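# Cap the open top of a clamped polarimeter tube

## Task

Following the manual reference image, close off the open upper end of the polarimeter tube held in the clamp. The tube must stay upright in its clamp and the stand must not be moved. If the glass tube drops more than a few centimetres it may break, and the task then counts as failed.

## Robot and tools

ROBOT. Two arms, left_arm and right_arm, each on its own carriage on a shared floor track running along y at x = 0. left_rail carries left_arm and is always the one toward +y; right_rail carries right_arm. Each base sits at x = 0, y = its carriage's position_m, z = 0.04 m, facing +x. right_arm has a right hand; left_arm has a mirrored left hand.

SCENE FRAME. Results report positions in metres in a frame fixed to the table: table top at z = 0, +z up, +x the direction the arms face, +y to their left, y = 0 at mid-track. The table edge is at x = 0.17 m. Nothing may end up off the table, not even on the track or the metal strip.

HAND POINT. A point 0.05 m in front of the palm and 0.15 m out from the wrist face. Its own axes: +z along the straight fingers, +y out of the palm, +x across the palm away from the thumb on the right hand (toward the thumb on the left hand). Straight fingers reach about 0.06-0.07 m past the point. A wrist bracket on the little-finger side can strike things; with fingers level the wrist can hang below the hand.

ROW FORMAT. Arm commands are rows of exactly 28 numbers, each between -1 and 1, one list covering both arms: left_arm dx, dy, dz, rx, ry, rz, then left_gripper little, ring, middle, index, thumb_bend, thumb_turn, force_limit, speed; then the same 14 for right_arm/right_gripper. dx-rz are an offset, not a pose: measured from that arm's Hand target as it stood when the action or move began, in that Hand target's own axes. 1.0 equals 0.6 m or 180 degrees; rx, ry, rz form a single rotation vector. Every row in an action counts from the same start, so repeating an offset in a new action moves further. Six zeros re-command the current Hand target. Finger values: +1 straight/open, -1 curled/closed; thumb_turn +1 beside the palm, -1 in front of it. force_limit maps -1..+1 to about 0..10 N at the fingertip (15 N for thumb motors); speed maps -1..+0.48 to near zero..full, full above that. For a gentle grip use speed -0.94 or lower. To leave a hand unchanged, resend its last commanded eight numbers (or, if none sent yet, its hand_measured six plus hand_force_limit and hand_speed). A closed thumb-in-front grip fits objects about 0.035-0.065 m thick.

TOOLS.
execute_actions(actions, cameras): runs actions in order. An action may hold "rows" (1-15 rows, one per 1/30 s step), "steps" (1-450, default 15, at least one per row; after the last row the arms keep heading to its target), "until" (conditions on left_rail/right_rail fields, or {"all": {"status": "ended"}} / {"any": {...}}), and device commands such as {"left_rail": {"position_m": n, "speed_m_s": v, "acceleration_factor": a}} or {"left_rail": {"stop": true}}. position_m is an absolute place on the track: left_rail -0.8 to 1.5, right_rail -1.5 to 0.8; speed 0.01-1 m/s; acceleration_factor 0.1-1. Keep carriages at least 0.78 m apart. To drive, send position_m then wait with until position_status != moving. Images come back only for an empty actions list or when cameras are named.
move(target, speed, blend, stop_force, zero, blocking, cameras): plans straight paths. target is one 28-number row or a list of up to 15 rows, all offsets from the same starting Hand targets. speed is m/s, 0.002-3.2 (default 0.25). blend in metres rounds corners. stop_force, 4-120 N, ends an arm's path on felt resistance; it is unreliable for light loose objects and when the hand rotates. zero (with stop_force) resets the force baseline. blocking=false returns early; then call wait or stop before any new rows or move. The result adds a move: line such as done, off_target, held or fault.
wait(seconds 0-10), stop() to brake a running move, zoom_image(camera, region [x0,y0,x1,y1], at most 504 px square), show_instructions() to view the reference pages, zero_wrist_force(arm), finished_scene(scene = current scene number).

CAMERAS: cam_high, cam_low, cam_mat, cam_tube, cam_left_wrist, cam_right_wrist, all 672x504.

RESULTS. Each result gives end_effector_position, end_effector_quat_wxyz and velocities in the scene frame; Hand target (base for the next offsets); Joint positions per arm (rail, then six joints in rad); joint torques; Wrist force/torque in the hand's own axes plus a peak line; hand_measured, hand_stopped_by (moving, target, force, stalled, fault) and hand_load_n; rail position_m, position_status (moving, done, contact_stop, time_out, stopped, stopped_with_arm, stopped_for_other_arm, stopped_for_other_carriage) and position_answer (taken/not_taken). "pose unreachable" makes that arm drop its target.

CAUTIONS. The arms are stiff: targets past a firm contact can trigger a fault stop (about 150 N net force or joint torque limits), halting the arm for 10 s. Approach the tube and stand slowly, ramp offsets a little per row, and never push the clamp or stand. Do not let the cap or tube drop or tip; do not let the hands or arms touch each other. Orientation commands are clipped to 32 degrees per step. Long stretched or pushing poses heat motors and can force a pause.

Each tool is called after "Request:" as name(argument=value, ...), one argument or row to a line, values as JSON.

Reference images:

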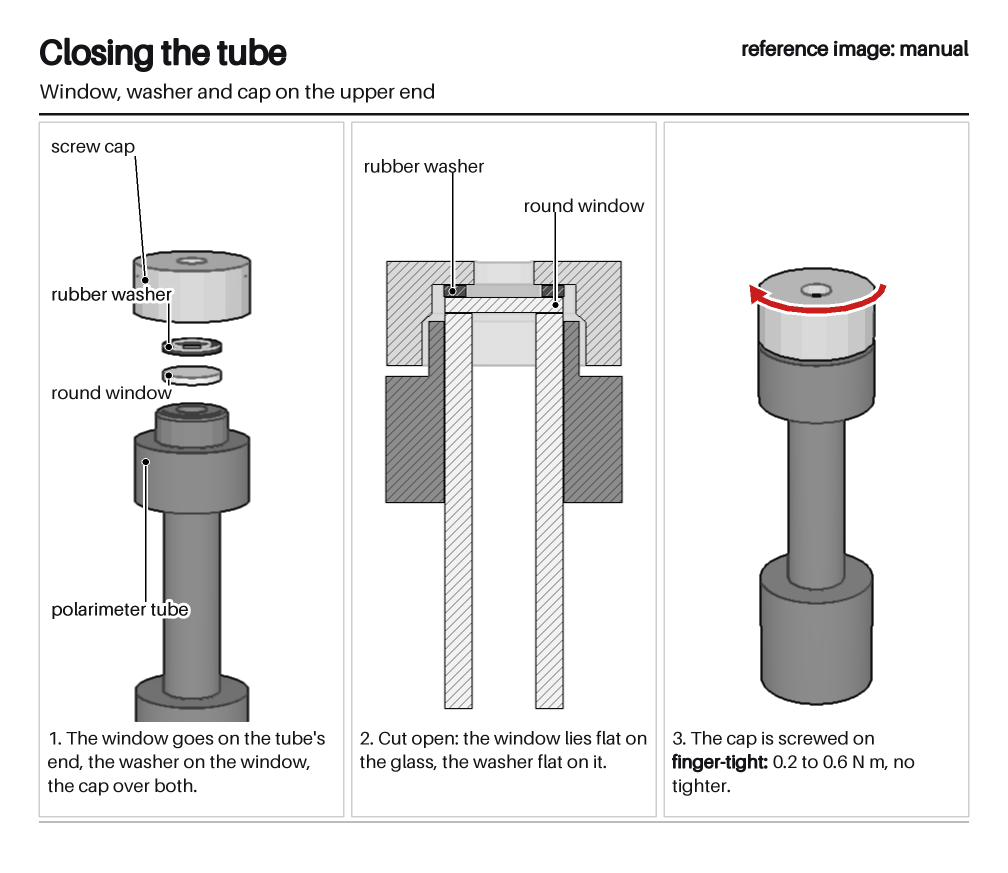

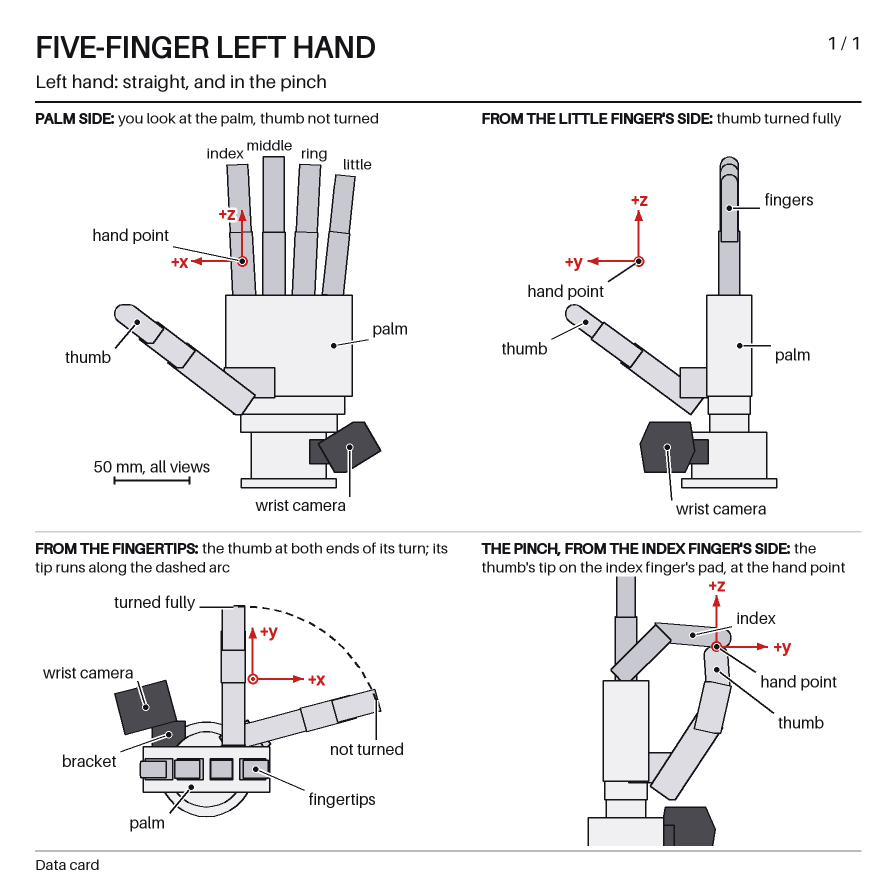

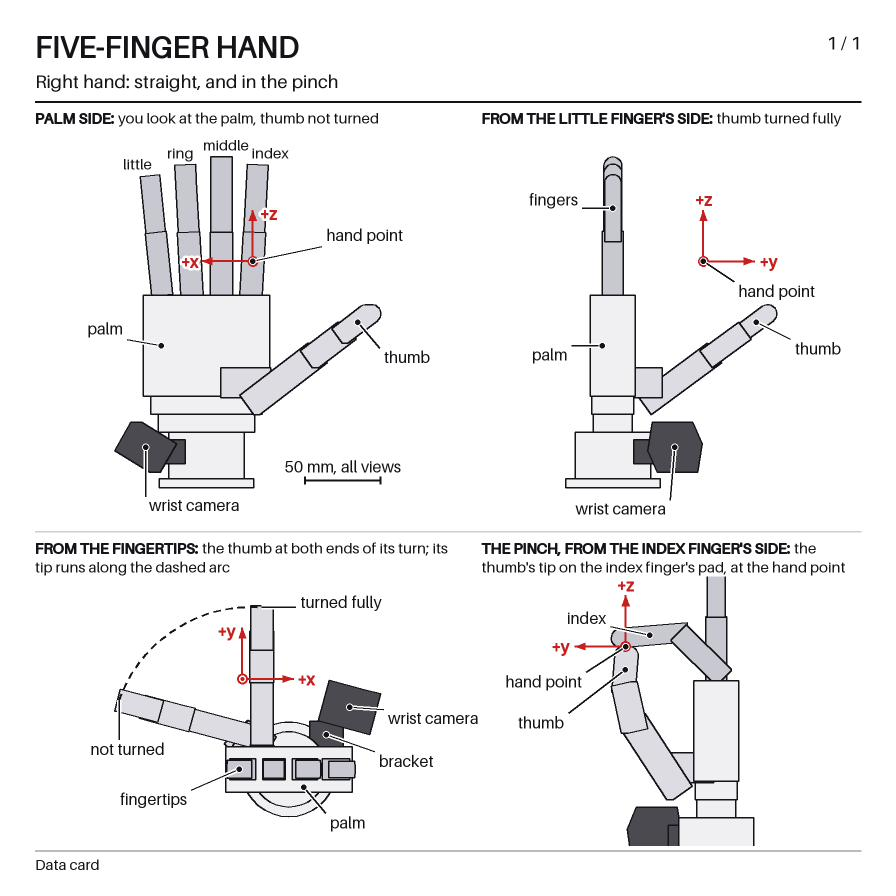

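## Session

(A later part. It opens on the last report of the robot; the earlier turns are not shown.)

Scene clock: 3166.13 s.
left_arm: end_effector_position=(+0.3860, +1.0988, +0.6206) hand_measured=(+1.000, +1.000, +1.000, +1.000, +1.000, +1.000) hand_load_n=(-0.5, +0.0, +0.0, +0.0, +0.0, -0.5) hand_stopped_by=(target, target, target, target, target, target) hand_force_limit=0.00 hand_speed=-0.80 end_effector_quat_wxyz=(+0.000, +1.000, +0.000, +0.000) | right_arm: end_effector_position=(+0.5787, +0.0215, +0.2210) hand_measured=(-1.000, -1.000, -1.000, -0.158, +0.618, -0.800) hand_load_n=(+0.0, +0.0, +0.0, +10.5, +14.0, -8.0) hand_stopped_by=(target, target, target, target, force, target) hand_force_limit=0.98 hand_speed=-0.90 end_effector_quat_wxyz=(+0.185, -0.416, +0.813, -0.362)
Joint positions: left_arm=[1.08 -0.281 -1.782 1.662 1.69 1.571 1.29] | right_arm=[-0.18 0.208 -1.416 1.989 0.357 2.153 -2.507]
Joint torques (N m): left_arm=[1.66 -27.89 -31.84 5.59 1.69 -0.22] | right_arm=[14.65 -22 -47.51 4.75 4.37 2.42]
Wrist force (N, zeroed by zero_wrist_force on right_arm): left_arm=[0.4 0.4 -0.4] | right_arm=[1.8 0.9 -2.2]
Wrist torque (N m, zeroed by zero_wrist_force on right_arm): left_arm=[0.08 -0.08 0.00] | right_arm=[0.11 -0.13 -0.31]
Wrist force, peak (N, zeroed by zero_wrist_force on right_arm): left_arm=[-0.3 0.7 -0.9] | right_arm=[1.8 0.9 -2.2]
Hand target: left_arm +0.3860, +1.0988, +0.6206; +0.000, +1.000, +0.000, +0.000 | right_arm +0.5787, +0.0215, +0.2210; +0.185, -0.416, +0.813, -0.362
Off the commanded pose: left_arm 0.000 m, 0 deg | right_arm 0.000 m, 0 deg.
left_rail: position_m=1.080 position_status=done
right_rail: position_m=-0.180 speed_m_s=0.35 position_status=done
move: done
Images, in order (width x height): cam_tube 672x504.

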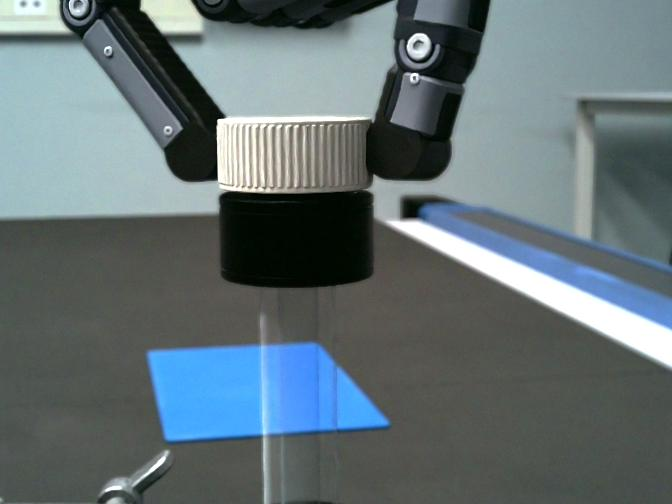

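Request:
zoom_image(
  camera="cam_tube",
  region=[255, 105, 335, 165],
)

Scaled by 6.300 from the camera's 672x504 image, which has a finer 960x720 frame.

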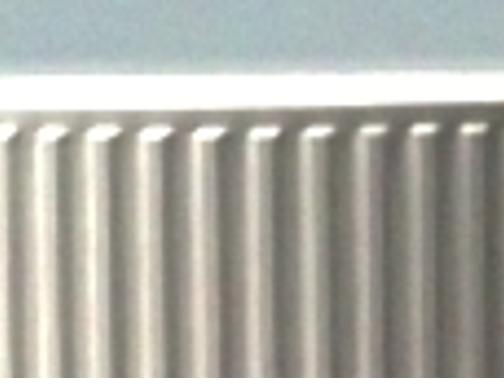

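Request:
move(
  target=[
    [0,0,0,0,0,0,1,1,1,1,1,1,0,-0.8,0.00144,0,0,0,0.01363,0.01226,-1,-1,-1,-0.16,0.38,-0.8,0.98,-0.9],
  ],
  speed=0.06,
  cameras=["cam_tube"],
)

Request:
zoom_image(
  camera="cam_tube",
  region=[255, 105, 335, 165],
)

Request:
zoom_image(
  camera="cam_tube",
  region=[205, 100, 395, 230],
)

Scene clock: 3185.23 s.
left_arm: end_effector_position=(+0.3860, +1.0988, +0.6206) hand_measured=(+1.000, +1.000, +1.000, +1.000, +1.000, +1.000) hand_load_n=(+0.0, +0.0, +0.0, +0.0, +0.0, +0.0) hand_stopped_by=(target, target, target, target, target, target) hand_force_limit=0.00 hand_speed=-0.80 end_effector_quat_wxyz=(+0.000, +1.000, +0.000, +0.000) | right_arm: end_effector_position=(+0.5782, +0.0208, +0.2210) hand_measured=(-1.000, -1.000, -1.000, -0.158, +0.618, -0.800) hand_load_n=(+0.0, +0.0, +0.0, +10.0, +14.0, -9.0) hand_stopped_by=(target, target, target, target, force, target) hand_force_limit=0.98 hand_speed=-0.90 end_effector_quat_wxyz=(+0.174, -0.393, +0.825, -0.367)
Joint positions: left_arm=[1.08 -0.281 -1.782 1.662 1.69 1.571 1.29] | right_arm=[-0.18 0.222 -1.397 1.973 0.393 2.195 -2.437]
Joint torques (N m): left_arm=[-0.26 -32.1 -32.29 5.63 1.95 0.57] | right_arm=[16.59 -25.41 -48.4 4.19 4.83 2.94]
Wrist force (N, zeroed by zero_wrist_force on right_arm): left_arm=[-0.3 0.5 -0.4] | right_arm=[2.1 2.2 -2.8]
Wrist torque (N m, zeroed by zero_wrist_force on right_arm): left_arm=[0.10 0.01 -0.05] | right_arm=[0.13 -0.11 -0.36]
Wrist force, peak (N, zeroed by zero_wrist_force on right_arm): left_arm=[0.4 0.6 -0.8] | right_arm=[2.1 2.2 -2.8]
Hand target: left_arm +0.3860, +1.0988, +0.6206; +0.000, +1.000, +0.000, +0.000 | right_arm +0.5782, +0.0208, +0.2210; +0.174, -0.393, +0.825, -0.367
Off the commanded pose: left_arm 0.000 m, 0 deg | right_arm 0.000 m, 0 deg.
left_rail: position_m=1.080 position_status=done
right_rail: position_m=-0.180 speed_m_s=0.35 position_status=done
move: done
Images, in order (width x height): cam_tube 672x504.

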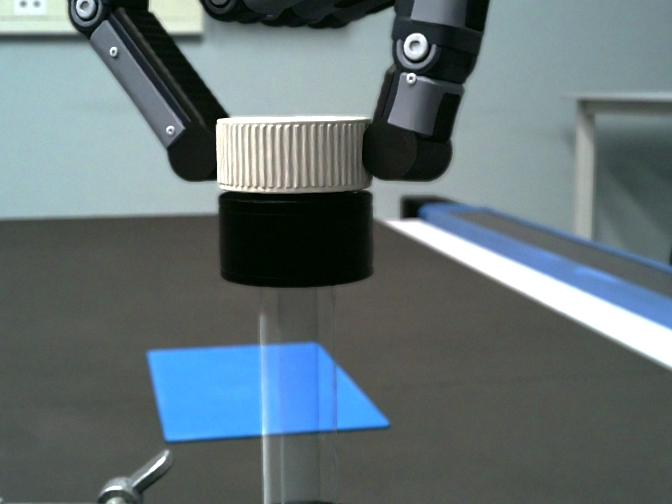

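Scaled by 6.300 from the camera's 672x504 image, which has a finer 960x720 frame.

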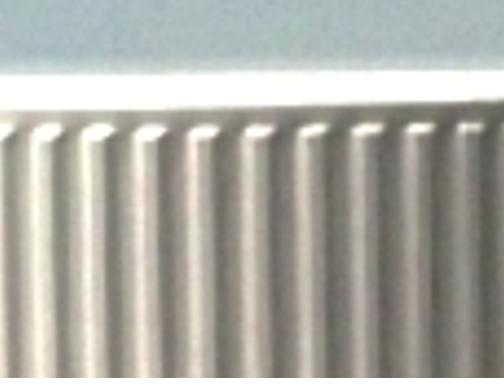

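Scaled by 2.653 from the camera's 672x504 image, which has a finer 960x720 frame.

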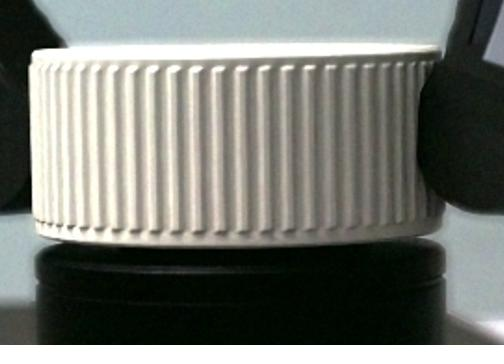

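Request:
move(
  target=[
    [0,0,0,0,0,0,1,1,1,1,1,1,0,-0.8,0.00329,0.00108,-0.00095,0,0.02354,0.02118,-1,-1,-1,-0.16,0.38,-0.8,0.98,-0.9],
  ],
  speed=0.06,
  cameras=["cam_tube"],
)

Request:
zoom_image(
  camera="cam_tube",
  region=[255, 105, 335, 165],
)

Request:
zoom_image(
  camera="cam_tube",
  region=[205, 100, 395, 230],
)

Scene clock: 3291.83 s.
left_arm: end_effector_position=(+0.3860, +1.0988, +0.6206) hand_measured=(+1.000, +1.000, +1.000, +1.000, +1.000, +1.000) hand_load_n=(+0.0, +0.0, +0.0, +0.0, +0.0, +0.0) hand_stopped_by=(target, target, target, target, target, target) hand_force_limit=0.00 hand_speed=-0.80 end_effector_quat_wxyz=(+0.000, +1.000, +0.000, +0.000) | right_arm: end_effector_position=(+0.5763, +0.0198, +0.2209) hand_measured=(-1.000, -1.000, -1.000, -0.158, +0.618, -0.800) hand_load_n=(+0.5, +0.0, +0.0, +12.0, +12.0, -10.5) hand_stopped_by=(target, target, target, target, force, target) hand_force_limit=0.98 hand_speed=-0.90 end_effector_quat_wxyz=(+0.156, -0.351, +0.843, -0.375) end_effector_velocity=(-0.001, +0.000, -0.001) end_effector_angular_velocity=(+0.000, +0.000, -0.004)
Joint positions: left_arm=[1.08 -0.281 -1.782 1.662 1.69 1.571 1.29] | right_arm=[-0.18 0.244 -1.362 1.948 0.464 2.26 -2.307]
Joint velocities: left_arm=[within noise] | right_arm=[0 0.001 0.001 0.001 0.001 0.002 0.005]
Joint torques (N m): left_arm=[1.22 -28 -33.16 5.66 1.29 0.26] | right_arm=[18.07 -28.62 -46.24 5.46 4.13 2.89]
Wrist force (N, zeroed by zero_wrist_force on right_arm): left_arm=[0.4 0.5 -0.6] | right_arm=[3.5 -0.5 -0.4]
Wrist torque (N m, zeroed by zero_wrist_force on right_arm): left_arm=[0.11 -0.10 0.00] | right_arm=[0.12 -0.15 -0.36]
Wrist force, peak (N, zeroed by zero_wrist_force on right_arm): left_arm=[0.2 0.5 -0.9] | right_arm=[4.5 -0.5 -1.1]
Hand target: left_arm +0.3860, +1.0988, +0.6206; +0.000, +1.000, +0.000, +0.000 | right_arm +0.5763, +0.0198, +0.2209; +0.156, -0.351, +0.844, -0.375
Off the commanded pose: left_arm 0.000 m, 0 deg | right_arm 0.000 m, 0 deg.
left_rail: position_m=1.080 position_status=done
right_rail: position_m=-0.180 speed_m_s=0.35 position_status=done
move: done
Images, in order (width x height): cam_tube 672x504.

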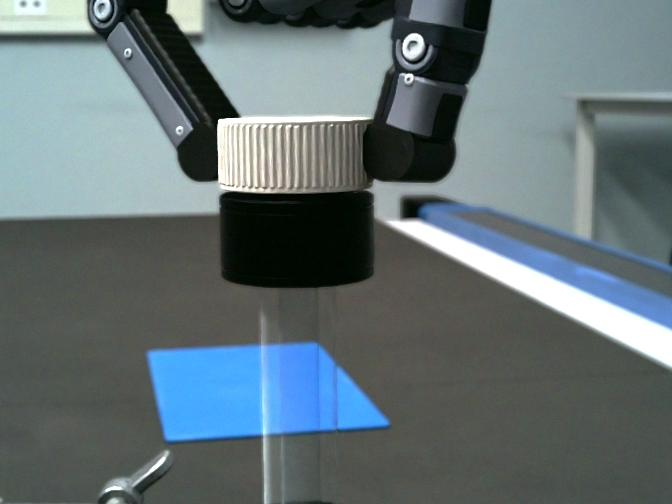

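Scaled by 6.300 from the camera's 672x504 image, which has a finer 960x720 frame.

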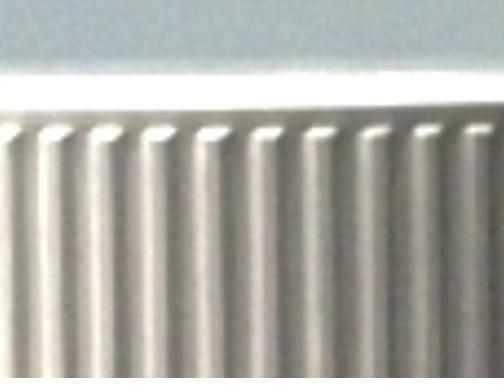

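Scaled by 2.653 from the camera's 672x504 image, which has a finer 960x720 frame.

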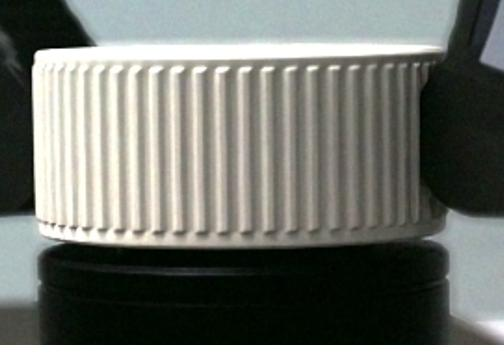

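Request:
execute_actions(
  actions=[
    {"rows":[[0,0,0,0,0,0,1,1,1,1,1,1,0,-0.8,0,0,0,0,0,0,-1,-1,-1,-0.16,0.3,-0.8,1,-0.75]],"steps":25},
  ],
  cameras=["cam_tube"],
)

Request:
zoom_image(
  camera="cam_tube",
  region=[255, 105, 335, 165],
)

Scene clock: 3425.70 s.
left_arm: end_effector_position=(+0.3860, +1.0988, +0.6206) hand_measured=(+1.000, +1.000, +1.000, +1.000, +1.000, +1.000) hand_load_n=(+0.0, +0.0, +0.0, +0.0, +0.0, +0.0) hand_stopped_by=(target, target, target, target, target, target) hand_force_limit=0.00 hand_speed=-0.80 end_effector_quat_wxyz=(+0.000, +1.000, +0.000, +0.000) | right_arm: end_effector_position=(+0.5763, +0.0198, +0.2209) hand_measured=(-1.000, -1.000, -1.000, -0.158, +0.614, -0.800) hand_load_n=(+0.5, +0.0, +0.0, +12.0, +14.0, -10.5) hand_stopped_by=(target, target, target, target, force, target) hand_force_limit=1.00 hand_speed=-0.75 end_effector_quat_wxyz=(+0.156, -0.351, +0.844, -0.375)
Joint positions: left_arm=[1.08 -0.281 -1.782 1.662 1.69 1.571 1.29] | right_arm=[-0.18 0.244 -1.362 1.948 0.464 2.26 -2.306]
Joint torques (N m): left_arm=[-0.02 -28.84 -31.89 5.64 1.52 0.38] | right_arm=[18.28 -27.49 -47.02 4.83 4 2.79]
Wrist force (N, zeroed by zero_wrist_force on right_arm): left_arm=[0.1 0.3 -0.8] | right_arm=[3.1 -0.1 -0.9]
Wrist torque (N m, zeroed by zero_wrist_force on right_arm): left_arm=[0.09 -0.06 -0.02] | right_arm=[0.18 -0.10 -0.35]
Wrist force, peak (N, zeroed by zero_wrist_force on right_arm): left_arm=[-0.2 0.6 -0.8] | right_arm=[3.7 -1.3 -0.9]
Hand target: left_arm +0.3860, +1.0988, +0.6206; +0.000, +1.000, +0.000, +0.000 | right_arm +0.5763, +0.0198, +0.2209; +0.156, -0.351, +0.844, -0.375
Off the commanded pose: left_arm 0.000 m, 0 deg | right_arm 0.000 m, 0 deg.
left_rail: position_m=1.080 position_status=done
right_rail: position_m=-0.180 speed_m_s=0.35 position_status=done
Images, in order (width x height): cam_tube 672x504.

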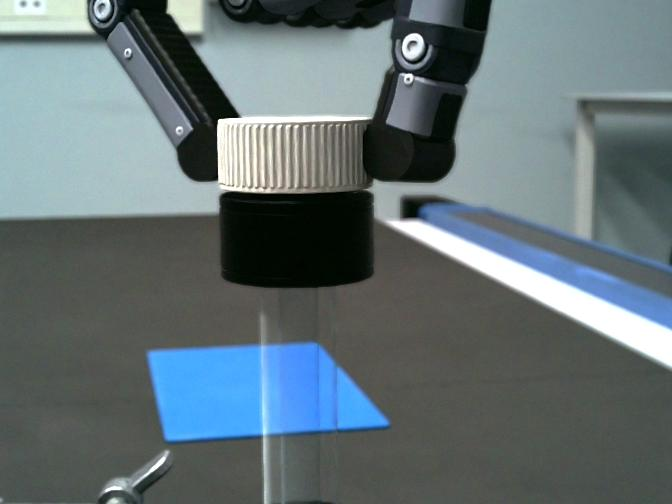

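Scaled by 6.300 from the camera's 672x504 image, which has a finer 960x720 frame.

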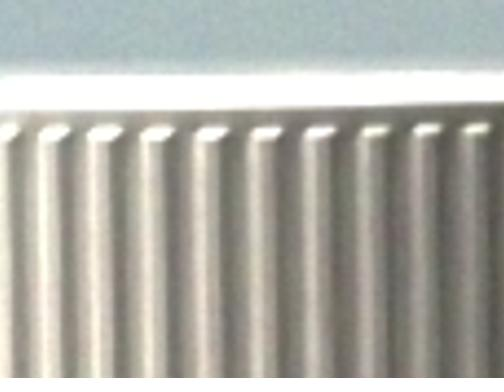

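Request:
execute_actions(
  actions=[
    {"rows":[[0,0,0,0,0,0,1,1,1,1,1,1,0,-0.8,0,0,0,0,0,0,-1,-1,-1,-0.16,0.2,-0.8,1,-0.3]],"steps":20},
  ],
)

Scene clock: 3431.23 s.
left_arm: end_effector_position=(+0.3860, +1.0988, +0.6206) hand_measured=(+1.000, +1.000, +1.000, +1.000, +1.000, +1.000) hand_load_n=(+0.0, +0.0, +0.0, +0.0, +0.0, +0.0) hand_stopped_by=(target, target, target, target, target, target) hand_force_limit=0.00 hand_speed=-0.80 end_effector_quat_wxyz=(+0.000, +1.000, +0.000, +0.000) | right_arm: end_effector_position=(+0.5763, +0.0198, +0.2209) hand_measured=(-1.000, -1.000, -1.000, -0.158, +0.596, -0.800) hand_load_n=(+0.0, +0.0, +0.0, +14.0, +19.0, -10.5) hand_stopped_by=(target, target, target, target, force, target) hand_force_limit=1.00 hand_speed=-0.30 end_effector_quat_wxyz=(+0.156, -0.351, +0.844, -0.375)
Joint positions: left_arm=[1.08 -0.281 -1.782 1.662 1.69 1.571 1.29] | right_arm=[-0.18 0.244 -1.362 1.948 0.464 2.26 -2.306]
Joint torques (N m): left_arm=[0.46 -30.16 -31.45 5.61 1.43 0.31] | right_arm=[16 -28.05 -47.08 4.8 3.98 2.49]
Wrist force (N, zeroed by zero_wrist_force on right_arm): left_arm=[0.0 0.6 -0.5] | right_arm=[3.1 0.1 -2.5]
Wrist torque (N m, zeroed by zero_wrist_force on right_arm): left_arm=[0.12 -0.02 -0.04] | right_arm=[0.17 -0.14 -0.33]
Wrist force, peak (N, zeroed by zero_wrist_force on right_arm): left_arm=[0.0 0.5 -0.8] | right_arm=[3.1 0.2 -2.6]
Hand target: left_arm +0.3860, +1.0988, +0.6206; +0.000, +1.000, +0.000, +0.000 | right_arm +0.5763, +0.0198, +0.2209; +0.156, -0.351, +0.844, -0.375
Off the commanded pose: left_arm 0.000 m, 0 deg | right_arm 0.000 m, 0 deg.
left_rail: position_m=1.080 position_status=done
right_rail: position_m=-0.180 speed_m_s=0.35 position_status=done

Request:
move(
  target=[
    [0,0,0,0,0,0,1,1,1,1,1,1,0,-0.8,0.0052,0.0008,-0.00065,0,0.0413,0.0372,-1,-1,-1,-0.16,0.2,-0.8,1,-0.3],
  ],
  speed=0.06,
  cameras=["cam_tube"],
)

Request:
zoom_image(
  camera="cam_tube",
  region=[255, 105, 335, 165],
)

Request:
zoom_image(
  camera="cam_tube",
  region=[205, 100, 395, 230],
)

Scene clock: 3442.43 s.
left_arm: end_effector_position=(+0.3860, +1.0988, +0.6206) hand_measured=(+1.000, +1.000, +1.000, +1.000, +1.000, +1.000) hand_load_n=(+0.0, +0.0, +0.0, +0.0, +0.0, +0.0) hand_stopped_by=(target, target, target, target, target, target) hand_force_limit=0.00 hand_speed=-0.80 end_effector_quat_wxyz=(+0.000, +1.000, +0.000, +0.000) | right_arm: end_effector_position=(+0.5736, +0.0181, +0.2208) hand_measured=(-1.000, -1.000, -1.000, -0.158, +0.596, -0.800) hand_load_n=(+0.0, +0.0, +0.0, +15.0, +15.5, -15.0) hand_stopped_by=(target, target, target, target, force, target) hand_force_limit=1.00 hand_speed=-0.30 end_effector_quat_wxyz=(+0.122, -0.276, +0.871, -0.388)
Joint positions: left_arm=[1.08 -0.281 -1.782 1.662 1.69 1.571 1.29] | right_arm=[-0.18 0.274 -1.296 1.9 0.614 2.347 -2.056]
Joint torques (N m): left_arm=[0.6 -32.15 -31.31 5.8 1.69 0.54] | right_arm=[17.57 -30.06 -46.73 4.93 4.18 3]
Wrist force (N, zeroed by zero_wrist_force on right_arm): left_arm=[0.0 0.1 -0.5] | right_arm=[6.4 -0.6 -1.7]
Wrist torque (N m, zeroed by zero_wrist_force on right_arm): left_arm=[0.04 -0.03 -0.02] | right_arm=[0.10 -0.16 -0.44]
Wrist force, peak (N, zeroed by zero_wrist_force on right_arm): left_arm=[-0.1 0.7 -0.9] | right_arm=[6.7 -0.4 -2.3]
Hand target: left_arm +0.3860, +1.0988, +0.6206; +0.000, +1.000, +0.000, +0.000 | right_arm +0.5736, +0.0181, +0.2208; +0.122, -0.276, +0.871, -0.388
Off the commanded pose: left_arm 0.000 m, 0 deg | right_arm 0.000 m, 0 deg.
left_rail: position_m=1.080 position_status=done
right_rail: position_m=-0.180 speed_m_s=0.35 position_status=done
move: done
Images, in order (width x height): cam_tube 672x504.

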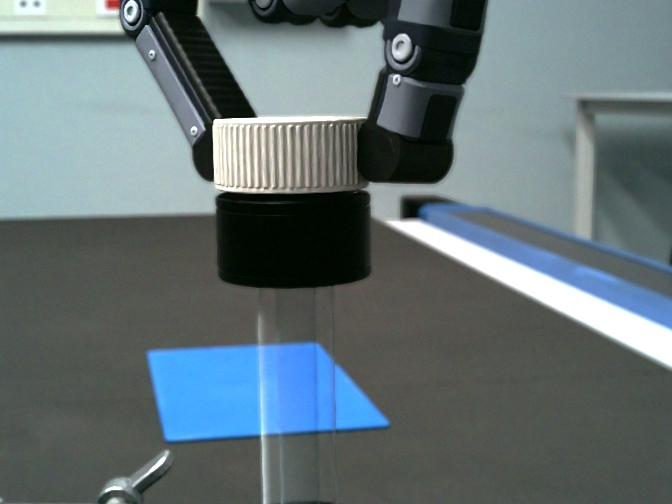

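Scaled by 6.300 from the camera's 672x504 image, which has a finer 960x720 frame.

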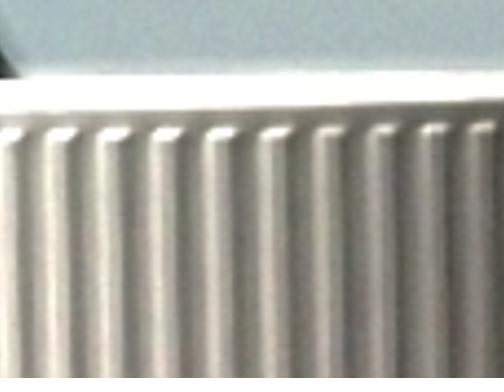

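Scaled by 2.653 from the camera's 672x504 image, which has a finer 960x720 frame.

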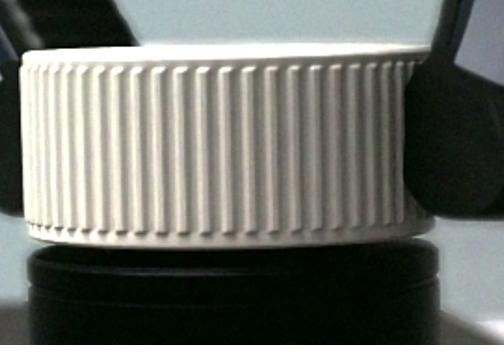

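Request:
move(
  target=[
    [0,0,0,0,0,0,1,1,1,1,1,1,0,-0.8,0.00383,0.0001,0,0,0.02065,0.0186,-1,-1,-1,-0.16,0.2,-0.8,1,-0.3],
  ],
  speed=0.06,
  cameras=["cam_tube"],
)

Request:
zoom_image(
  camera="cam_tube",
  region=[255, 105, 335, 165],
)

Request:
zoom_image(
  camera="cam_tube",
  region=[205, 100, 395, 230],
)

Scene clock: 3454.70 s.
left_arm: end_effector_position=(+0.3860, +1.0988, +0.6206) hand_measured=(+1.000, +1.000, +1.000, +1.000, +1.000, +1.000) hand_load_n=(+0.0, +0.0, +0.0, +0.0, +0.0, +0.0) hand_stopped_by=(target, target, target, target, target, target) hand_force_limit=0.00 hand_speed=-0.80 end_effector_quat_wxyz=(+0.000, +1.000, +0.000, +0.000) | right_arm: end_effector_position=(+0.5717, +0.0168, +0.2208) hand_measured=(-1.000, -1.000, -1.000, -0.158, +0.596, -0.800) hand_load_n=(+0.0, +0.0, +0.0, +13.5, +14.5, -14.5) hand_stopped_by=(target, target, target, target, force, target) hand_force_limit=1.00 hand_speed=-0.30 end_effector_quat_wxyz=(+0.105, -0.238, +0.882, -0.393)
Joint positions: left_arm=[1.08 -0.281 -1.782 1.662 1.69 1.571 1.29] | right_arm=[-0.18 0.285 -1.263 1.878 0.698 2.377 -1.923]
Joint torques (N m): left_arm=[-2.75 -30.29 -31.04 5.52 1.51 0.17] | right_arm=[14.81 -31.82 -47.23 4.21 4.67 3.61]
Wrist force (N, zeroed by zero_wrist_force on right_arm): left_arm=[0.1 0.4 -0.3] | right_arm=[6.4 -0.3 -2.8]
Wrist torque (N m, zeroed by zero_wrist_force on right_arm): left_arm=[0.08 -0.04 -0.02] | right_arm=[0.06 -0.13 -0.45]
Wrist force, peak (N, zeroed by zero_wrist_force on right_arm): left_arm=[-0.1 0.6 -1.0] | right_arm=[7.0 -0.7 -3.0]
Hand target: left_arm +0.3860, +1.0988, +0.6206; +0.000, +1.000, +0.000, +0.000 | right_arm +0.5717, +0.0168, +0.2208; +0.105, -0.238, +0.882, -0.393
Off the commanded pose: left_arm 0.000 m, 0 deg | right_arm 0.000 m, 0 deg.
left_rail: position_m=1.080 position_status=done
right_rail: position_m=-0.180 speed_m_s=0.35 position_status=done
move: done
Images, in order (width x height): cam_tube 672x504.

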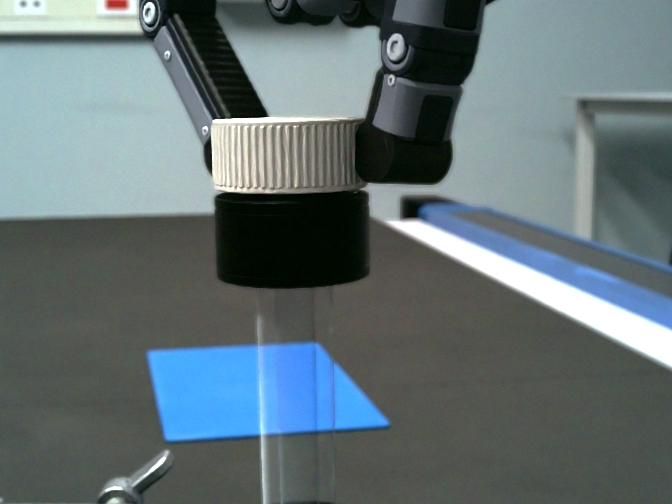

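Scaled by 6.300 from the camera's 672x504 image, which has a finer 960x720 frame.

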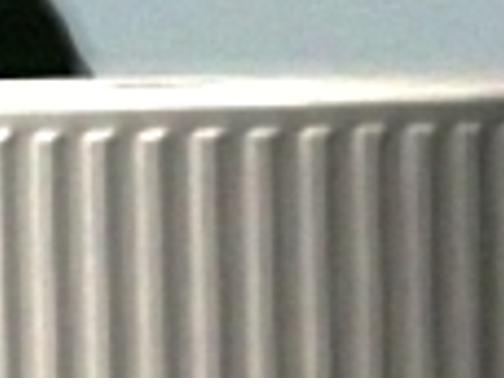

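Scaled by 2.653 from the camera's 672x504 image, which has a finer 960x720 frame.

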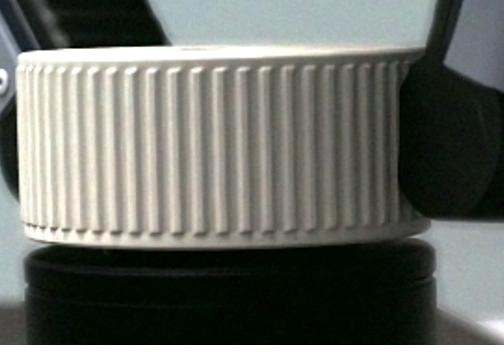

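Request:
execute_actions(
  actions=[
    {"rows":[[0,0,0,0,0,0,1,1,1,1,1,1,0,-0.8,0,0,0,0,0,0,-1,-1,-1,0.1,1,-0.8,0.3,-0.7]],"steps":60},
  ],
  cameras=["cam_tube", "cam_low"],
)

Request:
zoom_image(
  camera="cam_tube",
  region=[205, 100, 395, 230],
)

Request:
zoom_image(
  camera="cam_low",
  region=[233, 160, 273, 200],
)

Scene clock: 3480.37 s.
left_arm: end_effector_position=(+0.3860, +1.0988, +0.6206) hand_measured=(+1.000, +1.000, +1.000, +1.000, +1.000, +1.000) hand_load_n=(+0.0, +0.0, +0.0, +0.0, +0.0, +0.0) hand_stopped_by=(target, target, target, target, target, target) hand_force_limit=0.00 hand_speed=-0.80 end_effector_quat_wxyz=(+0.000, +1.000, +0.000, +0.000) | right_arm: end_effector_position=(+0.5717, +0.0168, +0.2208) hand_measured=(-1.000, -1.000, -1.000, +0.100, +1.000, -0.800) hand_load_n=(+0.0, +0.0, +0.0, +0.0, +0.0, +0.0) hand_stopped_by=(target, target, target, target, target, target) hand_force_limit=0.30 hand_speed=-0.70 end_effector_quat_wxyz=(+0.105, -0.238, +0.882, -0.393)
Joint positions: left_arm=[1.08 -0.281 -1.782 1.662 1.69 1.571 1.29] | right_arm=[-0.18 0.285 -1.263 1.878 0.698 2.377 -1.923]
Joint torques (N m): left_arm=[1.58 -29.41 -30.81 5.68 1.34 0.27] | right_arm=[3.18 -38.98 -32.1 4.68 5.02 -0.03]
Wrist force (N, zeroed by zero_wrist_force on right_arm): left_arm=[-0.2 0.6 -0.5] | right_arm=[-0.2 0.3 0.5]
Wrist torque (N m, zeroed by zero_wrist_force on right_arm): left_arm=[0.13 0.00 -0.05] | right_arm=[0.08 0.00 -0.22]
Wrist force, peak (N, zeroed by zero_wrist_force on right_arm): left_arm=[-0.2 0.5 -1.0] | right_arm=[7.3 -1.1 -2.8]
Hand target: left_arm +0.3860, +1.0988, +0.6206; +0.000, +1.000, +0.000, +0.000 | right_arm +0.5717, +0.0168, +0.2208; +0.105, -0.238, +0.882, -0.393
Off the commanded pose: left_arm 0.000 m, 0 deg | right_arm 0.000 m, 0 deg.
left_rail: position_m=1.080 position_status=done
right_rail: position_m=-0.180 speed_m_s=0.35 position_status=done
Images, in order (width x height): cam_low 672x504, cam_tube 672x504.

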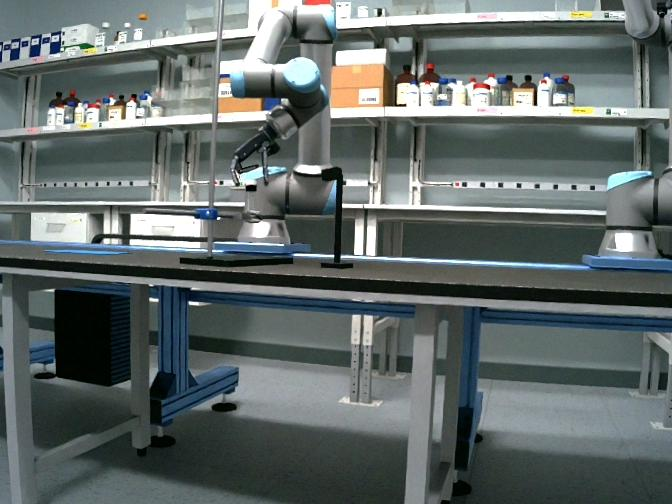

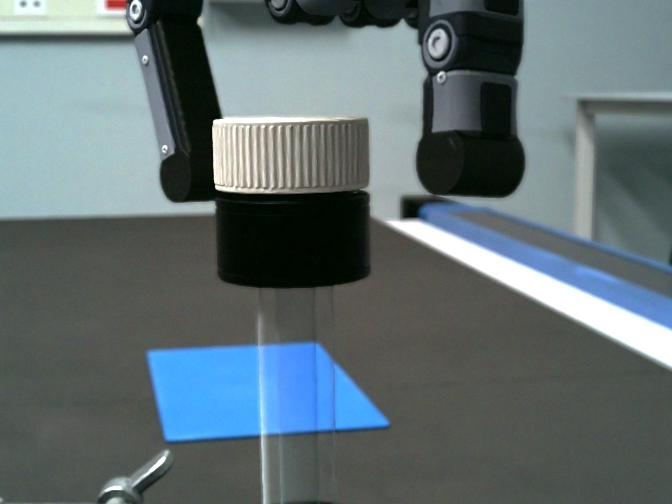

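Scaled by 2.653 from the camera's 672x504 image, which has a finer 960x720 frame.

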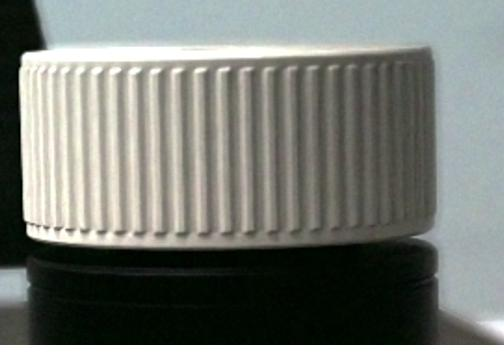

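Scaled by 12.600 from the camera's 672x504 image, which has a finer 960x720 frame.

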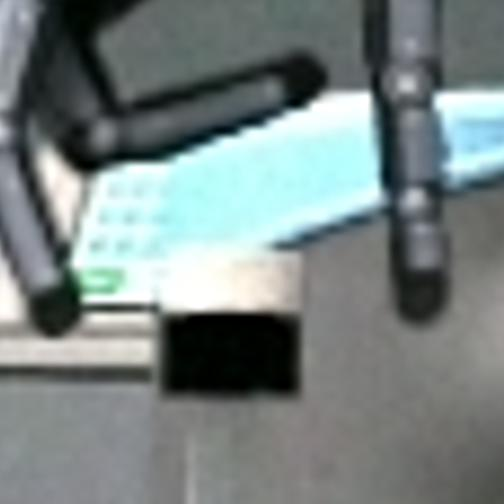

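Request:
move(
  target=[
    [0,0,0,0,0,0,1,1,1,1,1,1,0,-0.8,-0.01883,0.0009,-0.001,0,-0.1239,-0.1115,-1,-1,-1,0.1,1,-0.8,0.3,-0.6],
    [0,0,0,0,0,0,1,1,1,1,1,1,0,-0.8,-0.02803,0.00707,-0.00783,0,-0.2478,-0.223,-1,-1,-1,0.1,1,-0.8,0.3,-0.6],
    [0,0,0,0,0,0,1,1,1,1,1,1,0,-0.8,-0.03102,0.01255,-0.01395,0,-0.3304,-0.2973,-1,-1,-1,0.1,1,-0.8,0.3,-0.6],
  ],
  speed=0.3,
  blend=0.004,
  cameras=["cam_tube"],
)

Request:
zoom_image(
  camera="cam_tube",
  region=[205, 100, 395, 230],
)

Request:
execute_actions(
  actions=[
    {"rows":[[0,0,0,0,0,0,1,1,1,1,1,1,0,-0.8,0,0,0,0,0,0,-1,-1,-1,-0.16,1,-0.8,0.3,-0.85]],"steps":70},
    {"rows":[[0,0,0,0,0,0,1,1,1,1,1,1,0,-0.8,0,0,0,0,0,0,-1,-1,-1,-0.16,0.4,-0.8,0.2,-0.88]],"steps":110},
  ],
  cameras=["cam_tube"],
)

Request:
zoom_image(
  camera="cam_tube",
  region=[205, 100, 395, 230],
)

Scene clock: 3504.97 s.
left_arm: end_effector_position=(+0.3860, +1.0988, +0.6206) hand_measured=(+1.000, +1.000, +1.000, +1.000, +1.000, +1.000) hand_load_n=(+0.0, +0.0, +0.0, +0.0, +0.0, +0.0) hand_stopped_by=(target, target, target, target, target, target) hand_force_limit=0.00 hand_speed=-0.80 end_effector_quat_wxyz=(+0.000, +1.000, +0.000, +0.000) | right_arm: end_effector_position=(+0.5822, +0.0359, +0.2208) hand_measured=(-1.000, -1.000, -1.000, +0.100, +1.000, -0.800) hand_load_n=(+0.0, +0.0, +0.0, +0.0, +0.0, +0.0) hand_stopped_by=(target, target, target, target, target, target) hand_force_limit=0.30 hand_speed=-0.60 end_effector_quat_wxyz=(-0.333, +0.749, -0.523, +0.233) end_effector_velocity=(-0.001, +0.000, -0.001) end_effector_angular_velocity=(-0.001, +0.002, +0.005)
Joint positions: left_arm=[1.08 -0.281 -1.782 1.662 1.69 1.571 1.29] | right_arm=[-0.18 -0.095 -1.521 2.081 0.226 1.244 -3.452]
Joint velocities: left_arm=[within noise] | right_arm=[0 0 0.002 0 0.002 -0.003 -0.005]
Joint torques (N m): left_arm=[-1.51 -30.55 -33.63 5.89 1.62 0.04] | right_arm=[-13.92 -18.91 -47.81 4.65 -3.35 -2.38]
Wrist force (N, zeroed by zero_wrist_force on right_arm): left_arm=[0.1 0.5 0.0] | right_arm=[-0.2 0.7 0.7]
Wrist torque (N m, zeroed by zero_wrist_force on right_arm): left_arm=[0.08 -0.02 -0.03] | right_arm=[0.13 0.00 0.02]
Wrist force, peak (N, zeroed by zero_wrist_force on right_arm): left_arm=[0.1 0.4 -1.1] | right_arm=[-0.4 1.4 0.5]
Hand target: left_arm +0.3860, +1.0988, +0.6206; +0.000, +1.000, +0.000, +0.000 | right_arm +0.5822, +0.0359, +0.2208; -0.333, +0.749, -0.523, +0.232
Off the commanded pose: left_arm 0.000 m, 0 deg | right_arm 0.000 m, 0 deg.
left_rail: position_m=1.080 position_status=done
right_rail: position_m=-0.180 speed_m_s=0.35 position_status=done
move: done
Images, in order (width x height): cam_tube 672x504.

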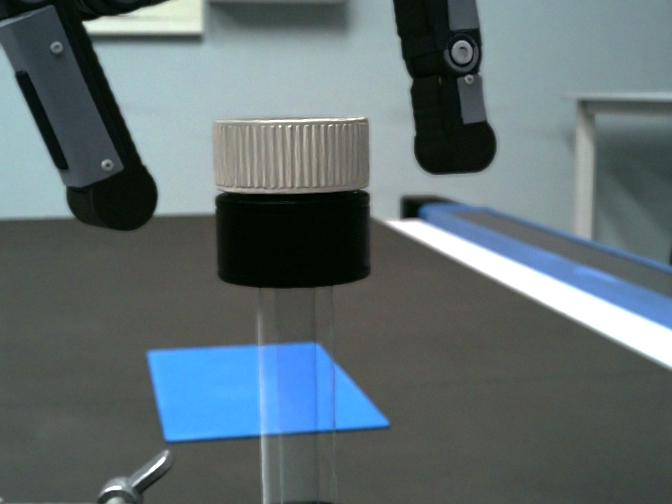

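Scaled by 2.653 from the camera's 672x504 image, which has a finer 960x720 frame.

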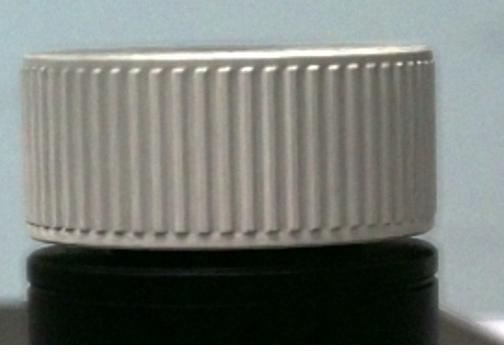

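Scene clock: 3511.17 s.
left_arm: end_effector_position=(+0.3860, +1.0988, +0.6206) hand_measured=(+1.000, +1.000, +1.000, +1.000, +1.000, +1.000) hand_load_n=(+0.0, +0.0, +0.0, +0.0, +0.0, +0.0) hand_stopped_by=(target, target, target, target, target, target) hand_force_limit=0.00 hand_speed=-0.80 end_effector_quat_wxyz=(+0.000, +1.000, +0.000, +0.000) | right_arm: end_effector_position=(+0.5822, +0.0359, +0.2208) hand_measured=(-1.000, -1.000, -1.000, -0.158, +0.638, -0.800) hand_load_n=(+0.0, +0.0, +0.0, +7.0, +9.0, +0.0) hand_stopped_by=(target, target, target, target, force, target) hand_force_limit=0.20 hand_speed=-0.88 end_effector_quat_wxyz=(-0.333, +0.749, -0.523, +0.232)
Joint positions: left_arm=[1.08 -0.281 -1.782 1.662 1.69 1.571 1.29] | right_arm=[-0.18 -0.096 -1.521 2.081 0.226 1.243 -3.452]
Joint torques (N m): left_arm=[-0.24 -30.81 -32.24 5.71 1.63 0.51] | right_arm=[-14.84 -24.56 -34.88 4.76 2.26 -2.63]
Wrist force (N, zeroed by zero_wrist_force on right_arm): left_arm=[0.2 0.3 -0.5] | right_arm=[-0.4 0.0 1.3]
Wrist torque (N m, zeroed by zero_wrist_force on right_arm): left_arm=[0.08 -0.05 -0.02] | right_arm=[0.17 -0.03 0.06]
Wrist force, peak (N, zeroed by zero_wrist_force on right_arm): left_arm=[0.4 0.7 -0.7] | right_arm=[-1.5 -1.2 4.2]
Hand target: left_arm +0.3860, +1.0988, +0.6206; +0.000, +1.000, +0.000, +0.000 | right_arm +0.5822, +0.0359, +0.2208; -0.333, +0.749, -0.523, +0.232
Off the commanded pose: left_arm 0.000 m, 0 deg | right_arm 0.000 m, 0 deg.
left_rail: position_m=1.080 position_status=done
right_rail: position_m=-0.180 speed_m_s=0.35 position_status=done
Images, in order (width x height): cam_tube 672x504.

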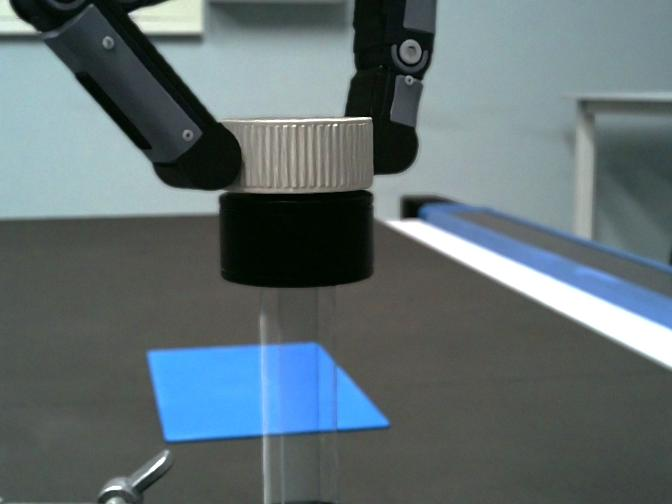

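Scaled by 2.653 from the camera's 672x504 image, which has a finer 960x720 frame.

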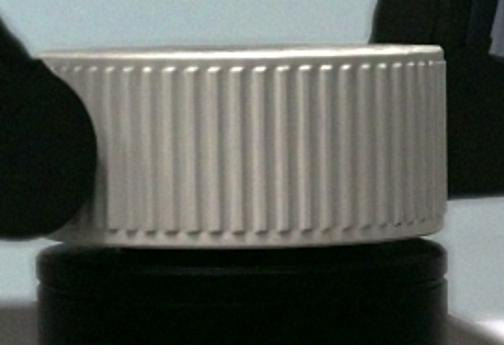

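Request:
execute_actions(
  actions=[
    {"rows":[[0,0,0,0,0,0,1,1,1,1,1,1,0,-0.8,0,0,0,0,0,0,-1,-1,-1,-0.16,0.2,-0.8,1,-0.3]],"steps":25},
  ],
)

Scene clock: 3517.57 s.
left_arm: end_effector_position=(+0.3860, +1.0988, +0.6206) hand_measured=(+1.000, +1.000, +1.000, +1.000, +1.000, +1.000) hand_load_n=(+0.0, +0.0, +0.0, +0.0, +0.0, +0.0) hand_stopped_by=(target, target, target, target, target, target) hand_force_limit=0.00 hand_speed=-0.80 end_effector_quat_wxyz=(+0.000, +1.000, +0.000, +0.000) | right_arm: end_effector_position=(+0.5822, +0.0359, +0.2208) hand_measured=(-1.000, -1.000, -1.000, -0.158, +0.618, -0.800) hand_load_n=(+0.0, +0.0, +0.0, +9.5, +15.5, +0.0) hand_stopped_by=(target, target, target, target, force, target) hand_force_limit=1.00 hand_speed=-0.30 end_effector_quat_wxyz=(-0.333, +0.749, -0.523, +0.232)
Joint positions: left_arm=[1.08 -0.281 -1.782 1.662 1.69 1.571 1.29] | right_arm=[-0.18 -0.096 -1.521 2.081 0.226 1.243 -3.452]
Joint torques (N m): left_arm=[2.47 -30.47 -32.63 5.98 1.51 0.12] | right_arm=[-13.71 -31.24 -35.35 2.57 2 -2.39]
Wrist force (N, zeroed by zero_wrist_force on right_arm): left_arm=[-0.2 0.1 -0.6] | right_arm=[-0.4 1.7 -0.3]
Wrist torque (N m, zeroed by zero_wrist_force on right_arm): left_arm=[0.06 -0.01 -0.02] | right_arm=[0.23 0.02 0.06]
Wrist force, peak (N, zeroed by zero_wrist_force on right_arm): left_arm=[0.2 0.3 -1.1] | right_arm=[-1.2 0.8 1.7]
Hand target: left_arm +0.3860, +1.0988, +0.6206; +0.000, +1.000, +0.000, +0.000 | right_arm +0.5822, +0.0359, +0.2208; -0.333, +0.749, -0.523, +0.232
Off the commanded pose: left_arm 0.000 m, 0 deg | right_arm 0.000 m, 0 deg.
left_rail: position_m=1.080 position_status=done
right_rail: position_m=-0.180 speed_m_s=0.35 position_status=done

Request:
execute_actions(
  actions=[
    {"rows":[[0,0,0,0,0,0,1,1,1,1,1,1,0,-0.8,0,0,0,0,0,0,-1,-1,-1,-0.16,0.15,-0.8,1,0.2]],"steps":20},
  ],
)

Scene clock: 3528.07 s.
left_arm: end_effector_position=(+0.3860, +1.0988, +0.6206) hand_measured=(+1.000, +1.000, +1.000, +1.000, +1.000, +1.000) hand_load_n=(+0.0, +0.0, +0.0, +0.0, +0.0, +0.0) hand_stopped_by=(target, target, target, target, target, target) hand_force_limit=0.00 hand_speed=-0.80 end_effector_quat_wxyz=(+0.000, +1.000, +0.000, +0.000) | right_arm: end_effector_position=(+0.5822, +0.0359, +0.2208) hand_measured=(-1.000, -1.000, -1.000, -0.158, +0.618, -0.800) hand_load_n=(+0.0, +0.0, +0.0, +9.5, +15.0, +0.0) hand_stopped_by=(target, target, target, target, force, target) hand_force_limit=1.00 hand_speed=0.20 end_effector_quat_wxyz=(-0.333, +0.749, -0.523, +0.232)
Joint positions: left_arm=[1.08 -0.281 -1.782 1.662 1.69 1.571 1.29] | right_arm=[-0.18 -0.096 -1.521 2.081 0.226 1.243 -3.452]
Joint torques (N m): left_arm=[2.27 -30.64 -33 5.65 1.43 -0.1] | right_arm=[-14.7 -35.32 -35.2 1.48 2.16 -2.76]
Wrist force (N, zeroed by zero_wrist_force on right_arm): left_arm=[0.1 0.6 -0.6] | right_arm=[-0.5 1.4 -0.6]
Wrist torque (N m, zeroed by zero_wrist_force on right_arm): left_arm=[0.12 -0.05 -0.02] | right_arm=[0.23 0.05 0.04]
Wrist force, peak (N, zeroed by zero_wrist_force on right_arm): left_arm=[0.3 0.8 -0.7] | right_arm=[-0.8 2.3 -0.3]
Hand target: left_arm +0.3860, +1.0988, +0.6206; +0.000, +1.000, +0.000, +0.000 | right_arm +0.5822, +0.0359, +0.2208; -0.333, +0.749, -0.523, +0.232
Off the commanded pose: left_arm 0.000 m, 0 deg | right_arm 0.000 m, 0 deg.
left_rail: position_m=1.080 position_status=done
right_rail: position_m=-0.180 speed_m_s=0.35 position_status=done

Request:
execute_actions(
  actions=[
    {"rows":[[0,0,0,0,0,0,1,1,1,1,1,1,0,-0.8,0,0,0,0,0,0,-1,-1,-1,-0.3,0.15,-0.8,1,-0.3]],"steps":20},
  ],
)

Scene clock: 3539.33 s.
left_arm: end_effector_position=(+0.3860, +1.0988, +0.6206) hand_measured=(+1.000, +1.000, +1.000, +1.000, +1.000, +1.000) hand_load_n=(+0.0, +0.0, +0.0, +0.0, +0.0, +0.0) hand_stopped_by=(target, target, target, target, target, target) hand_force_limit=0.00 hand_speed=-0.80 end_effector_quat_wxyz=(+0.000, +1.000, +0.000, +0.000) | right_arm: end_effector_position=(+0.5822, +0.0359, +0.2208) hand_measured=(-1.000, -1.000, -1.000, -0.170, +0.618, -0.800) hand_load_n=(+0.0, +0.0, +0.0, +14.5, +16.5, -0.5) hand_stopped_by=(target, target, target, force, force, target) hand_force_limit=1.00 hand_speed=-0.30 end_effector_quat_wxyz=(-0.333, +0.749, -0.523, +0.232)
Joint positions: left_arm=[1.08 -0.281 -1.782 1.662 1.69 1.571 1.29] | right_arm=[-0.18 -0.096 -1.521 2.081 0.226 1.243 -3.452]
Joint torques (N m): left_arm=[-0.68 -29.2 -32.95 5.69 1.83 0.2] | right_arm=[-14.27 -33.92 -35.35 1.29 1.8 -2.53]
Wrist force (N, zeroed by zero_wrist_force on right_arm): left_arm=[-0.1 0.6 -0.5] | right_arm=[-1.1 2.0 2.1]
Wrist torque (N m, zeroed by zero_wrist_force on right_arm): left_arm=[0.13 -0.01 -0.04] | right_arm=[0.24 0.05 0.04]
Wrist force, peak (N, zeroed by zero_wrist_force on right_arm): left_arm=[-0.1 0.9 -0.6] | right_arm=[-0.7 1.9 2.7]
Hand target: left_arm +0.3860, +1.0988, +0.6206; +0.000, +1.000, +0.000, +0.000 | right_arm +0.5822, +0.0359, +0.2208; -0.333, +0.749, -0.523, +0.232
Off the commanded pose: left_arm 0.000 m, 0 deg | right_arm 0.000 m, 0 deg.
left_rail: position_m=1.080 position_status=done
right_rail: position_m=-0.180 speed_m_s=0.35 position_status=done

Request:
move(
  target=[
    [0,0,0,0,0,0,1,1,1,1,1,1,0,-0.8,0.00882,0.00118,-0.00108,0,0.0826,0.0743,-1,-1,-1,-0.3,0.15,-0.8,1,-0.3],
  ],
  speed=0.1,
  cameras=["cam_tube"],
)

Request:
zoom_image(
  camera="cam_tube",
  region=[205, 100, 395, 230],
)

Scene clock: 3553.93 s.
left_arm: end_effector_position=(+0.3860, +1.0988, +0.6206) hand_measured=(+1.000, +1.000, +1.000, +1.000, +1.000, +1.000) hand_load_n=(+0.0, +0.0, +0.0, +0.0, -0.5, +0.0) hand_stopped_by=(target, target, target, target, target, target) hand_force_limit=0.00 hand_speed=-0.80 end_effector_quat_wxyz=(+0.000, +1.000, +0.000, +0.000) | right_arm: end_effector_position=(+0.5831, +0.0306, +0.2207) hand_measured=(-1.000, -1.000, -1.000, -0.168, +0.618, -0.800) hand_load_n=(+0.0, +0.5, +0.0, +13.5, +16.5, -13.0) hand_stopped_by=(target, target, target, force, force, target) hand_force_limit=1.00 hand_speed=-0.30 end_effector_quat_wxyz=(-0.288, +0.647, -0.645, +0.287)
Joint positions: left_arm=[1.08 -0.281 -1.782 1.662 1.69 1.571 1.29] | right_arm=[-0.18 0.012 -1.537 2.089 0.182 1.577 -3.136]
Joint torques (N m): left_arm=[0.03 -28.29 -32.3 6 1.38 0.01] | right_arm=[18.96 -15.64 -47.72 3.81 2.36 2.97]
Wrist force (N, zeroed by zero_wrist_force on right_arm): left_arm=[0.0 0.6 -0.4] | right_arm=[4.9 0.4 -2.7]
Wrist torque (N m, zeroed by zero_wrist_force on right_arm): left_arm=[0.11 -0.03 -0.03] | right_arm=[0.09 -0.21 -0.41]
Wrist force, peak (N, zeroed by zero_wrist_force on right_arm): left_arm=[0.0 0.9 -0.7] | right_arm=[4.9 0.4 -3.3]
Hand target: left_arm +0.3860, +1.0988, +0.6206; +0.000, +1.000, +0.000, +0.000 | right_arm +0.5831, +0.0306, +0.2207; -0.288, +0.647, -0.645, +0.287
Off the commanded pose: left_arm 0.000 m, 0 deg | right_arm 0.000 m, 0 deg.
left_rail: position_m=1.080 position_status=done
right_rail: position_m=-0.180 speed_m_s=0.35 position_status=done
move: done
Images, in order (width x height): cam_tube 672x504.

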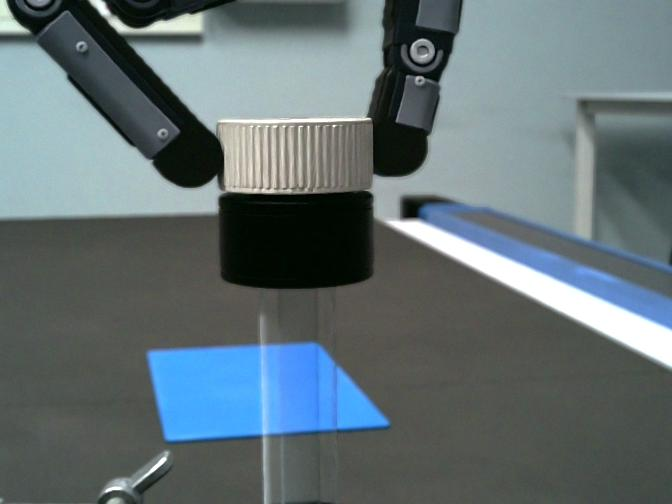

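Scaled by 2.653 from the camera's 672x504 image, which has a finer 960x720 frame.

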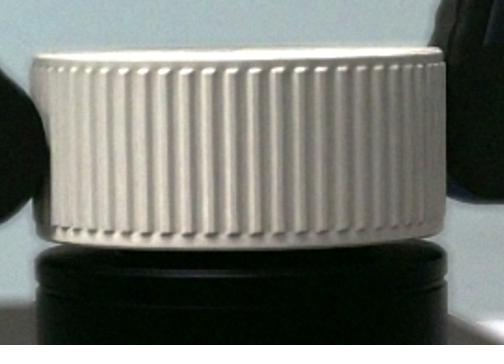

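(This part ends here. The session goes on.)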